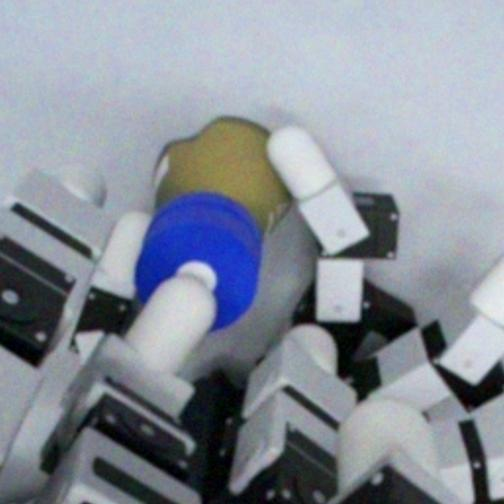

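>>> {"api": "move", "payload": {
  "target": [0,0,0,0,0,0,0.31,0,0.09,0.20,0.85,0,0.4,0.4,1.0,0,0.576,0.696,-0.571,0.678,-0.15,-0.20,0.0,-0.88,0,0,0.018,0,0,0,0.754,0.05,0.576,0.696,1.0,0,0.752,-0.486,0.754,-0.05,0.576,0.696,-0.571,0.678,-0.674,0.059,0.4,-0.9],
  "speed": 0.02,
  "stop_force": 3
}}

>>> {"api": "execute_actions", "payload": {
  "actions": [
    {"rows":[[0,0,0,0,0,0,0.31,0,0.09,0.20,0.85,0,0.4,0.4,1.0,0,0.576,0.696,-0.571,0.678,-0.15,-0.20,0.0,-0.88,0,0,0,0,0,0,0.754,-0.4,0.576,0.696,1.0,0,0.752,-0.486,0.754,0.4,0.576,0.696,-0.571,0.678,-0.674,0.059,0.6,-0.85]],"steps":40}
  ],
  "cameras": ["cam_left_wrist"]
}}

>>> {"api": "zoom_image", "payload": {
  "camera": "cam_left_wrist",
  "region": [245, 15, 375, 145]
}}

Scene clock: 307.20 s.
left_arm: end_effector_position=(+0.4643, -0.3168, +0.0548) hand_goal=(+0.310, +0.000, +0.090, +0.200, +0.850, +0.000, +0.400, +0.400, +1.000, +0.000, +0.576, +0.696, -0.570, +0.678, -0.150, -0.200) hand_measured=(+0.374, +0.002, +0.134, +0.232, +0.848, +0.002, +0.396, +0.396, +0.998, +0.002, +0.576, +0.696, -0.564, +0.680, -0.088, -0.166) hand_current_ma=(+175, +1, +94, +59, -1, +1, -2, -2, -1, +1, +0, +0, +6, +1, +224, +99) hand_state=(blocked, goal, blocked, blocked, goal, goal, goal, goal, goal, goal, goal, goal, goal, goal, blocked, blocked) hand_current_limit=0.00 hand_speed=-0.88 end_effector_quat_wxyz=(+0.652, +0.271, +0.654, -0.271) | right_arm: end_effector_position=(+0.5386, -0.3668, +0.2174) hand_goal=(+0.754, +0.050, +0.576, +0.696, +1.000, +0.000, +0.752, -0.486, +0.754, -0.050, +0.576, +0.696, -0.570, +0.678, -0.674, +0.060) hand_measured=(+0.750, +0.046, +0.572, +0.694, +0.996, +0.002, +0.744, -0.496, +0.754, -0.048, +0.578, +0.698, -0.568, +0.678, -0.672, +0.062) hand_current_ma=(-6, -5, -5, -5, -7, +2, -14, -20, +1, +4, +3, +5, +4, -1, +2, +2) hand_state=(goal, goal, goal, goal, goal, goal, goal, goal, goal, goal, goal, goal, goal, goal, goal, goal) hand_current_limit=0.40 hand_speed=-0.90 end_effector_quat_wxyz=(+0.000, +0.857, +0.515, +0.000)
Joint positions: left_arm=[0.26 2.295 -2.351 -1.775 -2.161 -1.63 1.57] | right_arm=[-0.65 0.397 -1.298 1.732 -2.003 -1.571 0.885]
Joint torques (N m): left_arm=[2.15 45.74 12.36 0.43 0.6 0.85] | right_arm=[-13.58 -41.9 -28.72 -0.92 0.99 -1.92]
Wrist force (N): left_arm=[-0.3 0.3 -0.7] | right_arm=[0.3 0.0 -0.7]
Wrist torque (N m): left_arm=[-0.03 -0.17 -0.14] | right_arm=[0.05 -0.07 0.08]
Wrist force, peak (N): left_arm=[-0.9 0.3 -0.8] | right_arm=[0.1 -0.5 -5.7]
Hand target: left_arm +0.4643, -0.3168, +0.0548; +0.652, +0.271, +0.654, -0.271 | right_arm +0.5386, -0.3668, +0.2174; +0.000, +0.857, +0.515, +0.000 (not the last commanded pose)
Off the commanded pose: left_arm 0.000 m, 0 deg | right_arm 0.002 m, 0 deg.
left_rail: position_m=0.260 position_status=stopped_for_other_arm position_answer=taken
right_rail: position_m=-0.650 position_status=done
move: contact (right_arm)

Scene clock: 308.73 s.
left_arm: end_effector_position=(+0.4643, -0.3168, +0.0548) hand_goal=(+0.310, +0.000, +0.090, +0.200, +0.850, +0.000, +0.400, +0.400, +1.000, +0.000, +0.576, +0.696, -0.570, +0.678, -0.150, -0.200) hand_measured=(+0.374, +0.002, +0.134, +0.232, +0.848, +0.002, +0.396, +0.396, +0.998, +0.002, +0.576, +0.696, -0.564, +0.680, -0.088, -0.166) hand_current_ma=(+175, +1, +94, +59, -1, +1, -2, -2, -1, +1, +0, +0, +6, +1, +224, +99) hand_state=(blocked, goal, blocked, blocked, goal, goal, goal, goal, goal, goal, goal, goal, goal, goal, blocked, blocked) hand_current_limit=0.00 hand_speed=-0.88 end_effector_quat_wxyz=(+0.652, +0.271, +0.654, -0.271) | right_arm: end_effector_position=(+0.5386, -0.3668, +0.2174) hand_goal=(+0.754, -0.400, +0.576, +0.696, +1.000, +0.000, +0.752, -0.486, +0.754, +0.400, +0.576, +0.696, -0.570, +0.678, -0.674, +0.060) hand_measured=(+0.750, -0.152, +0.572, +0.694, +0.996, +0.004, +0.744, -0.496, +0.754, +0.162, +0.578, +0.698, -0.568, +0.678, -0.672, +0.062) hand_current_ma=(-6, +440, -5, -5, -7, +4, -14, -20, +1, -440, +3, +5, +4, -1, +2, +2) hand_state=(goal, blocked, goal, goal, goal, goal, goal, goal, goal, blocked, goal, goal, goal, goal, goal, goal) hand_current_limit=0.60 hand_speed=-0.85 end_effector_quat_wxyz=(+0.000, +0.857, +0.515, +0.000)
Joint positions: left_arm=[0.26 2.295 -2.351 -1.775 -2.161 -1.63 1.57] | right_arm=[-0.65 0.397 -1.298 1.732 -2.003 -1.571 0.885]
Joint torques (N m): left_arm=[0.88 44.92 12.76 0.51 0.59 0.45] | right_arm=[-11.62 -40.59 -28.19 -1.81 -0.06 -1.77]
Wrist force (N): left_arm=[-0.4 0.6 -0.4] | right_arm=[0.1 -0.2 -0.2]
Wrist torque (N m): left_arm=[0.01 -0.19 -0.14] | right_arm=[0.01 -0.04 0.06]
Wrist force, peak (N): left_arm=[-0.4 0.6 -1.0] | right_arm=[-0.4 0.4 -0.7]
Hand target: left_arm +0.4643, -0.3168, +0.0548; +0.652, +0.271, +0.654, -0.271 | right_arm +0.5386, -0.3668, +0.2174; +0.000, +0.857, +0.515, +0.000
Off the commanded pose: left_arm 0.000 m, 0 deg | right_arm 0.000 m, 0 deg.
left_rail: position_m=0.260 position_status=stopped_for_other_arm position_answer=taken
right_rail: position_m=-0.650 position_status=done
camera_calibration:
cam_left_wrist: T_world_to_cam=[[-0.452881, -0.413377, 0.789948, 0.0026442], [-0.888498, 0.135751, -0.438342, 0.435584], [0.0739638, -0.900384, -0.428764, -0.175552], [0, 0, 0, 1]] pos_world=[0.401197, -0.216102, 0.113576]
Images, in order (width x height): cam_left_wrist 672x504.

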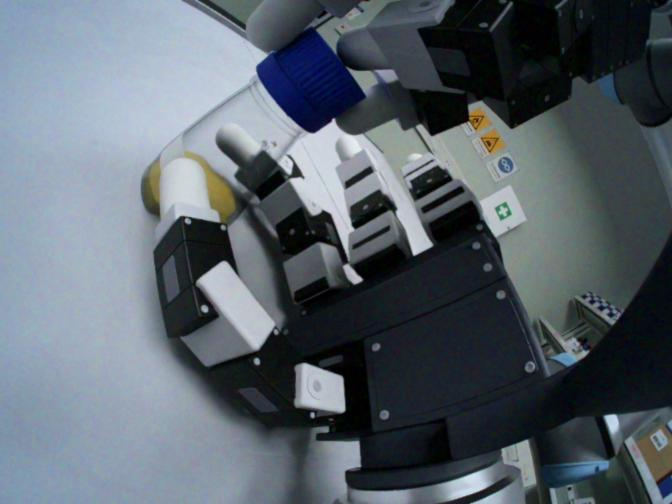

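Scaled by 3.877 from the camera's 672x504 image, which has a finer 960x720 frame.

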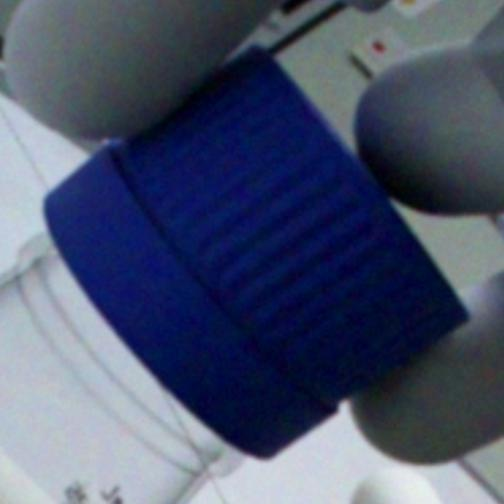

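>>> {"api": "move", "payload": {
  "target": [
    [0,0,0,0,0,0,0.31,0,0.09,0.20,0.85,0,0.4,0.4,1.0,0,0.576,0.696,-0.571,0.678,-0.15,-0.20,0.0,-0.88,-0.02157,-0.00845,0.0002,0,0,0.0556,0.754,-0.4,0.576,0.696,1.0,0,0.752,-0.486,0.754,0.4,0.576,0.696,-0.571,0.678,-0.674,0.059,0.6,-0.85],
    [0,0,0,0,0,0,0.31,0,0.09,0.20,0.85,0,0.4,0.4,1.0,0,0.576,0.696,-0.571,0.678,-0.15,-0.20,0.0,-0.88,-0.04135,-0.02052,0.0004,0,0,0.1111,0.754,-0.4,0.576,0.696,1.0,0,0.752,-0.486,0.754,0.4,0.576,0.696,-0.571,0.678,-0.674,0.059,0.6,-0.85],
    [0,0,0,0,0,0,0.31,0,0.09,0.20,0.85,0,0.4,0.4,1.0,0,0.576,0.696,-0.571,0.678,-0.15,-0.20,0.0,-0.88,-0.05873,-0.03583,0.0006,0,0,0.1667,0.754,-0.4,0.576,0.696,1.0,0,0.752,-0.486,0.754,0.4,0.576,0.696,-0.571,0.678,-0.674,0.059,0.6,-0.85],
    [0,0,0,0,0,0,0.31,0,0.09,0.20,0.85,0,0.4,0.4,1.0,0,0.576,0.696,-0.571,0.678,-0.15,-0.20,0.0,-0.88,-0.07318,-0.05393,0.0008,0,0,0.2222,0.754,-0.4,0.576,0.696,1.0,0,0.752,-0.486,0.754,0.4,0.576,0.696,-0.571,0.678,-0.674,0.059,0.6,-0.85],
    [0,0,0,0,0,0,0.31,0,0.09,0.20,0.85,0,0.4,0.4,1.0,0,0.576,0.696,-0.571,0.678,-0.15,-0.20,0.0,-0.88,-0.08427,-0.07427,0.0010,0,0,0.2778,0.754,-0.4,0.576,0.696,1.0,0,0.752,-0.486,0.754,0.4,0.576,0.696,-0.571,0.678,-0.674,0.059,0.6,-0.85],
    [0,0,0,0,0,0,0.31,0,0.09,0.20,0.85,0,0.4,0.4,1.0,0,0.576,0.696,-0.571,0.678,-0.15,-0.20,0.0,-0.88,-0.09167,-0.09623,0.0012,0,0,0.3333,0.754,-0.4,0.576,0.696,1.0,0,0.752,-0.486,0.754,0.4,0.576,0.696,-0.571,0.678,-0.674,0.059,0.6,-0.85],
    [0,0,0,0,0,0,0.31,0,0.09,0.20,0.85,0,0.4,0.4,1.0,0,0.576,0.696,-0.571,0.678,-0.15,-0.20,0.0,-0.88,-0.09513,-0.11913,0.0014,0,0,0.3889,0.754,-0.4,0.576,0.696,1.0,0,0.752,-0.486,0.754,0.4,0.576,0.696,-0.571,0.678,-0.674,0.059,0.6,-0.85],
    [0,0,0,0,0,0,0.31,0,0.09,0.20,0.85,0,0.4,0.4,1.0,0,0.576,0.696,-0.571,0.678,-0.15,-0.20,0.0,-0.88,-0.09457,-0.14230,0.0016,0,0,0.4444,0.754,-0.4,0.576,0.696,1.0,0,0.752,-0.486,0.754,0.4,0.576,0.696,-0.571,0.678,-0.674,0.059,0.6,-0.85],
    [0,0,0,0,0,0,0.31,0,0.09,0.20,0.85,0,0.4,0.4,1.0,0,0.576,0.696,-0.571,0.678,-0.15,-0.20,0.0,-0.88,-0.09,-0.165,0.0018,0,0,0.5,0.754,-0.4,0.576,0.696,1.0,0,0.752,-0.486,0.754,0.4,0.576,0.696,-0.571,0.678,-0.674,0.059,0.6,-0.85]
  ],
  "speed": 0.25,
  "blend": 0.004,
  "cameras": ["cam_left_wrist"]
}}

>>> {"api": "zoom_image", "payload": {
  "camera": "cam_left_wrist",
  "region": [245, 15, 375, 145]
}}

Scene clock: 313.87 s.
left_arm: end_effector_position=(+0.4643, -0.3168, +0.0548) hand_goal=(+0.310, +0.000, +0.090, +0.200, +0.850, +0.000, +0.400, +0.400, +1.000, +0.000, +0.576, +0.696, -0.570, +0.678, -0.150, -0.200) hand_measured=(+0.374, +0.002, +0.134, +0.232, +0.848, +0.002, +0.396, +0.396, +0.998, +0.002, +0.576, +0.696, -0.564, +0.680, -0.088, -0.168) hand_current_ma=(+175, +1, +94, +59, -1, +1, -2, -2, -1, +1, +0, +0, +6, +1, +224, +95) hand_state=(blocked, goal, blocked, blocked, goal, goal, goal, goal, goal, goal, goal, goal, goal, goal, blocked, blocked) hand_current_limit=0.00 hand_speed=-0.88 end_effector_quat_wxyz=(+0.652, +0.271, +0.654, -0.271) | right_arm: end_effector_position=(+0.4258, -0.3680, +0.2164) hand_goal=(+0.754, -0.400, +0.576, +0.696, +1.000, +0.000, +0.752, -0.486, +0.754, +0.400, +0.576, +0.696, -0.570, +0.678, -0.674, +0.060) hand_measured=(+0.726, -0.166, +0.556, +0.688, +0.996, +0.004, +0.746, -0.498, +0.778, +0.168, +0.592, +0.704, -0.568, +0.678, -0.672, +0.062) hand_current_ma=(-85, +440, -48, -17, -7, +6, -12, -27, +67, -440, +40, +17, +4, -1, +2, +2) hand_state=(blocked, blocked, goal, goal, goal, goal, goal, goal, blocked, blocked, goal, goal, goal, goal, goal, goal) hand_current_limit=0.60 hand_speed=-0.85 end_effector_quat_wxyz=(+0.000, +0.970, -0.242, +0.000)
Joint positions: left_arm=[0.26 2.295 -2.351 -1.775 -2.161 -1.63 1.57] | right_arm=[-0.65 0.394 -1.272 1.7 -1.998 -1.571 2.453]
Joint torques (N m): left_arm=[1.51 45.24 11.85 0.54 0.43 0.41] | right_arm=[-14.46 -41.26 -12.54 -3.25 -1.93 2.26]
Wrist force (N): left_arm=[-0.7 -0.2 -0.3] | right_arm=[0.1 -0.9 -1.5]
Wrist torque (N m): left_arm=[0.00 -0.17 -0.16] | right_arm=[0.17 -0.04 -0.15]
Wrist force, peak (N): left_arm=[-1.3 -0.3 -1.2] | right_arm=[-0.5 -0.8 -1.8]
Hand target: left_arm +0.4643, -0.3168, +0.0548; +0.652, +0.271, +0.654, -0.271 | right_arm +0.4258, -0.3680, +0.2164; +0.000, +0.970, -0.242, +0.000
Off the commanded pose: left_arm 0.000 m, 0 deg | right_arm 0.000 m, 0 deg.
left_rail: position_m=0.260 position_status=stopped_for_other_arm position_answer=taken
right_rail: position_m=-0.650 position_status=done
move: done
camera_calibration:
cam_left_wrist: T_world_to_cam=[[-0.452881, -0.413377, 0.789948, 0.0026442], [-0.888498, 0.135751, -0.438342, 0.435584], [0.0739638, -0.900384, -0.428764, -0.175552], [0, 0, 0, 1]] pos_world=[0.401197, -0.216102, 0.113576]
Images, in order (width x height): cam_left_wrist 672x504.

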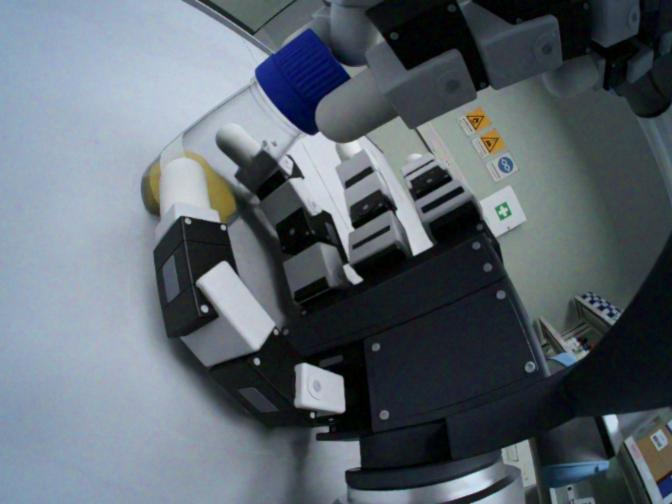

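Scaled by 3.877 from the camera's 672x504 image, which has a finer 960x720 frame.

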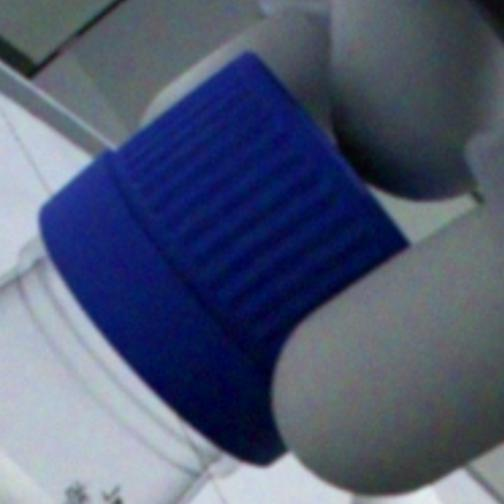

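>>> {"api": "move", "payload": {
  "target": [
    [0,0,0,0,0,0,0.31,0,0.09,0.20,0.85,0,0.4,0.4,1.0,0,0.576,0.696,-0.571,0.678,-0.15,-0.20,0.0,-0.88,-0.02157,-0.00845,0.0002,0,0,0.0556,0.754,-0.4,0.576,0.696,1.0,0,0.752,-0.486,0.754,0.4,0.576,0.696,-0.571,0.678,-0.674,0.059,0.6,-0.85],
    [0,0,0,0,0,0,0.31,0,0.09,0.20,0.85,0,0.4,0.4,1.0,0,0.576,0.696,-0.571,0.678,-0.15,-0.20,0.0,-0.88,-0.04135,-0.02052,0.0004,0,0,0.1111,0.754,-0.4,0.576,0.696,1.0,0,0.752,-0.486,0.754,0.4,0.576,0.696,-0.571,0.678,-0.674,0.059,0.6,-0.85],
    [0,0,0,0,0,0,0.31,0,0.09,0.20,0.85,0,0.4,0.4,1.0,0,0.576,0.696,-0.571,0.678,-0.15,-0.20,0.0,-0.88,-0.05873,-0.03583,0.0006,0,0,0.1667,0.754,-0.4,0.576,0.696,1.0,0,0.752,-0.486,0.754,0.4,0.576,0.696,-0.571,0.678,-0.674,0.059,0.6,-0.85],
    [0,0,0,0,0,0,0.31,0,0.09,0.20,0.85,0,0.4,0.4,1.0,0,0.576,0.696,-0.571,0.678,-0.15,-0.20,0.0,-0.88,-0.07318,-0.05393,0.0008,0,0,0.2222,0.754,-0.4,0.576,0.696,1.0,0,0.752,-0.486,0.754,0.4,0.576,0.696,-0.571,0.678,-0.674,0.059,0.6,-0.85],
    [0,0,0,0,0,0,0.31,0,0.09,0.20,0.85,0,0.4,0.4,1.0,0,0.576,0.696,-0.571,0.678,-0.15,-0.20,0.0,-0.88,-0.08427,-0.07427,0.0010,0,0,0.2778,0.754,-0.4,0.576,0.696,1.0,0,0.752,-0.486,0.754,0.4,0.576,0.696,-0.571,0.678,-0.674,0.059,0.6,-0.85],
    [0,0,0,0,0,0,0.31,0,0.09,0.20,0.85,0,0.4,0.4,1.0,0,0.576,0.696,-0.571,0.678,-0.15,-0.20,0.0,-0.88,-0.09167,-0.09623,0.0012,0,0,0.3333,0.754,-0.4,0.576,0.696,1.0,0,0.752,-0.486,0.754,0.4,0.576,0.696,-0.571,0.678,-0.674,0.059,0.6,-0.85],
    [0,0,0,0,0,0,0.31,0,0.09,0.20,0.85,0,0.4,0.4,1.0,0,0.576,0.696,-0.571,0.678,-0.15,-0.20,0.0,-0.88,-0.09513,-0.11913,0.0014,0,0,0.3889,0.754,-0.4,0.576,0.696,1.0,0,0.752,-0.486,0.754,0.4,0.576,0.696,-0.571,0.678,-0.674,0.059,0.6,-0.85],
    [0,0,0,0,0,0,0.31,0,0.09,0.20,0.85,0,0.4,0.4,1.0,0,0.576,0.696,-0.571,0.678,-0.15,-0.20,0.0,-0.88,-0.09457,-0.14230,0.0016,0,0,0.4444,0.754,-0.4,0.576,0.696,1.0,0,0.752,-0.486,0.754,0.4,0.576,0.696,-0.571,0.678,-0.674,0.059,0.6,-0.85],
    [0,0,0,0,0,0,0.31,0,0.09,0.20,0.85,0,0.4,0.4,1.0,0,0.576,0.696,-0.571,0.678,-0.15,-0.20,0.0,-0.88,-0.09,-0.165,0.0018,0,0,0.5,0.754,-0.4,0.576,0.696,1.0,0,0.752,-0.486,0.754,0.4,0.576,0.696,-0.571,0.678,-0.674,0.059,0.6,-0.85],
    [0,0,0,0,0,0,0.31,0,0.09,0.20,0.85,0,0.4,0.4,1.0,0,0.576,0.696,-0.571,0.678,-0.15,-0.20,0.0,-0.88,-0.08155,-0.18657,0.0020,0,0,0.5556,0.754,-0.4,0.576,0.696,1.0,0,0.752,-0.486,0.754,0.4,0.576,0.696,-0.571,0.678,-0.674,0.059,0.6,-0.85],
    [0,0,0,0,0,0,0.31,0,0.09,0.20,0.85,0,0.4,0.4,1.0,0,0.576,0.696,-0.571,0.678,-0.15,-0.20,0.0,-0.88,-0.06949,-0.20635,0.0022,0,0,0.6111,0.754,-0.4,0.576,0.696,1.0,0,0.752,-0.486,0.754,0.4,0.576,0.696,-0.571,0.678,-0.674,0.059,0.6,-0.85],
    [0,0,0,0,0,0,0.31,0,0.09,0.20,0.85,0,0.4,0.4,1.0,0,0.576,0.696,-0.571,0.678,-0.15,-0.20,0.0,-0.88,-0.05417,-0.22373,0.0024,0,0,0.6667,0.754,-0.4,0.576,0.696,1.0,0,0.752,-0.486,0.754,0.4,0.576,0.696,-0.571,0.678,-0.674,0.059,0.6,-0.85],
    [0,0,0,0,0,0,0.31,0,0.09,0.20,0.85,0,0.4,0.4,1.0,0,0.576,0.696,-0.571,0.678,-0.15,-0.20,0.0,-0.88,-0.03607,-0.23818,0.0025,0,0,0.7222,0.754,-0.4,0.576,0.696,1.0,0,0.752,-0.486,0.754,0.4,0.576,0.696,-0.571,0.678,-0.674,0.059,0.6,-0.85],
    [0,0,0,0,0,0,0.31,0,0.09,0.20,0.85,0,0.4,0.4,1.0,0,0.576,0.696,-0.571,0.678,-0.15,-0.20,0.0,-0.88,-0.01573,-0.24928,0.0027,0,0,0.7778,0.754,-0.4,0.576,0.696,1.0,0,0.752,-0.486,0.754,0.4,0.576,0.696,-0.571,0.678,-0.674,0.059,0.6,-0.85],
    [0,0,0,0,0,0,0.31,0,0.09,0.20,0.85,0,0.4,0.4,1.0,0,0.576,0.696,-0.571,0.678,-0.15,-0.20,0.0,-0.88,0.00623,-0.25667,0.0029,0,0,0.8333,0.754,-0.4,0.576,0.696,1.0,0,0.752,-0.486,0.754,0.4,0.576,0.696,-0.571,0.678,-0.674,0.059,0.6,-0.85]
  ],
  "speed": 0.28,
  "blend": 0.004,
  "cameras": ["cam_left_wrist"]
}}

>>> {"api": "zoom_image", "payload": {
  "camera": "cam_left_wrist",
  "region": [245, 15, 375, 145]
}}

Scene clock: 321.17 s.
left_arm: end_effector_position=(+0.4643, -0.3168, +0.0548) hand_goal=(+0.310, +0.000, +0.090, +0.200, +0.850, +0.000, +0.400, +0.400, +1.000, +0.000, +0.576, +0.696, -0.570, +0.678, -0.150, -0.200) hand_measured=(+0.374, +0.002, +0.134, +0.232, +0.848, +0.002, +0.396, +0.396, +0.998, +0.002, +0.576, +0.696, -0.564, +0.680, -0.088, -0.168) hand_current_ma=(+175, +1, +94, +59, -1, +1, -2, -2, -1, +1, +0, +0, +6, +1, +224, +95) hand_state=(blocked, goal, blocked, blocked, goal, goal, goal, goal, goal, goal, goal, goal, goal, goal, blocked, blocked) hand_current_limit=0.00 hand_speed=-0.88 end_effector_quat_wxyz=(+0.652, +0.271, +0.654, -0.271) | right_arm: end_effector_position=(+0.5013, -0.2338, +0.2146) hand_goal=(+0.754, -0.400, +0.576, +0.696, +1.000, +0.000, +0.752, -0.486, +0.754, +0.400, +0.576, +0.696, -0.570, +0.678, -0.674, +0.060) hand_measured=(+0.718, -0.172, +0.552, +0.686, +1.000, +0.006, +0.746, -0.502, +0.790, +0.176, +0.600, +0.710, -0.568, +0.678, -0.672, +0.062) hand_current_ma=(-113, +440, -65, -24, +0, +11, -9, -41, +109, -440, +66, +30, +4, -1, +2, +2) hand_state=(blocked, blocked, blocked, goal, goal, goal, goal, goal, blocked, blocked, blocked, goal, goal, goal, goal, goal) hand_current_limit=0.60 hand_speed=-0.85 end_effector_quat_wxyz=(+0.000, -0.018, +1.000, +0.000)
Joint positions: left_arm=[0.26 2.295 -2.351 -1.775 -2.161 -1.63 1.57] | right_arm=[-0.65 0.371 -1.298 1.739 -2.011 -1.571 5.048]
Joint torques (N m): left_arm=[1.15 45.35 12.88 0.69 0.19 0.47] | right_arm=[13.5 -30.06 -26.02 -1.69 -1.19 2.22]
Wrist force (N): left_arm=[-0.5 -0.4 -1.1] | right_arm=[-1.2 -1.6 -4.0]
Wrist torque (N m): left_arm=[0.02 -0.16 -0.18] | right_arm=[0.38 -0.04 -0.30]
Wrist force, peak (N): left_arm=[-1.1 -0.3 -0.7] | right_arm=[-0.8 -2.0 -4.5]
Hand target: left_arm +0.4643, -0.3168, +0.0548; +0.652, +0.271, +0.654, -0.271 | right_arm +0.5013, -0.2338, +0.2146; +0.000, -0.018, +1.000, +0.000
Off the commanded pose: left_arm 0.000 m, 0 deg | right_arm 0.000 m, 0 deg.
left_rail: position_m=0.260 position_status=stopped_for_other_arm position_answer=taken
right_rail: position_m=-0.650 position_status=done
move: done
camera_calibration:
cam_left_wrist: T_world_to_cam=[[-0.452881, -0.413377, 0.789948, 0.0026442], [-0.888498, 0.135751, -0.438342, 0.435584], [0.0739638, -0.900384, -0.428764, -0.175552], [0, 0, 0, 1]] pos_world=[0.401197, -0.216102, 0.113576]
Images, in order (width x height): cam_left_wrist 672x504.

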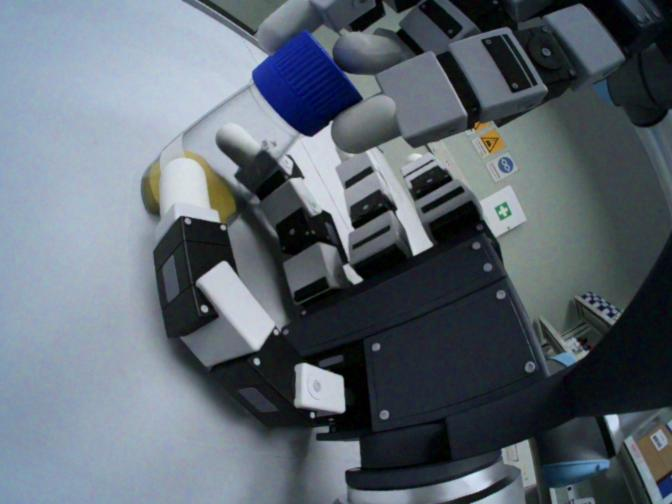

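Scaled by 3.877 from the camera's 672x504 image, which has a finer 960x720 frame.

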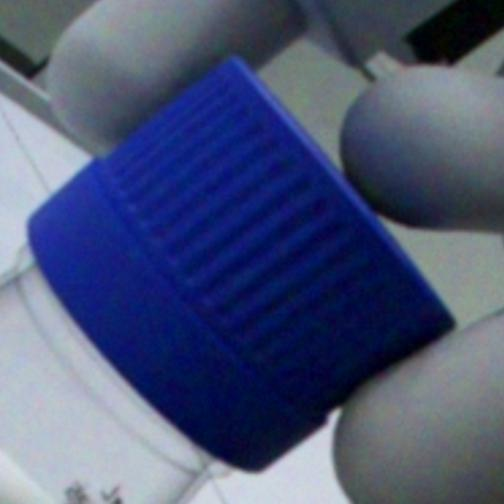

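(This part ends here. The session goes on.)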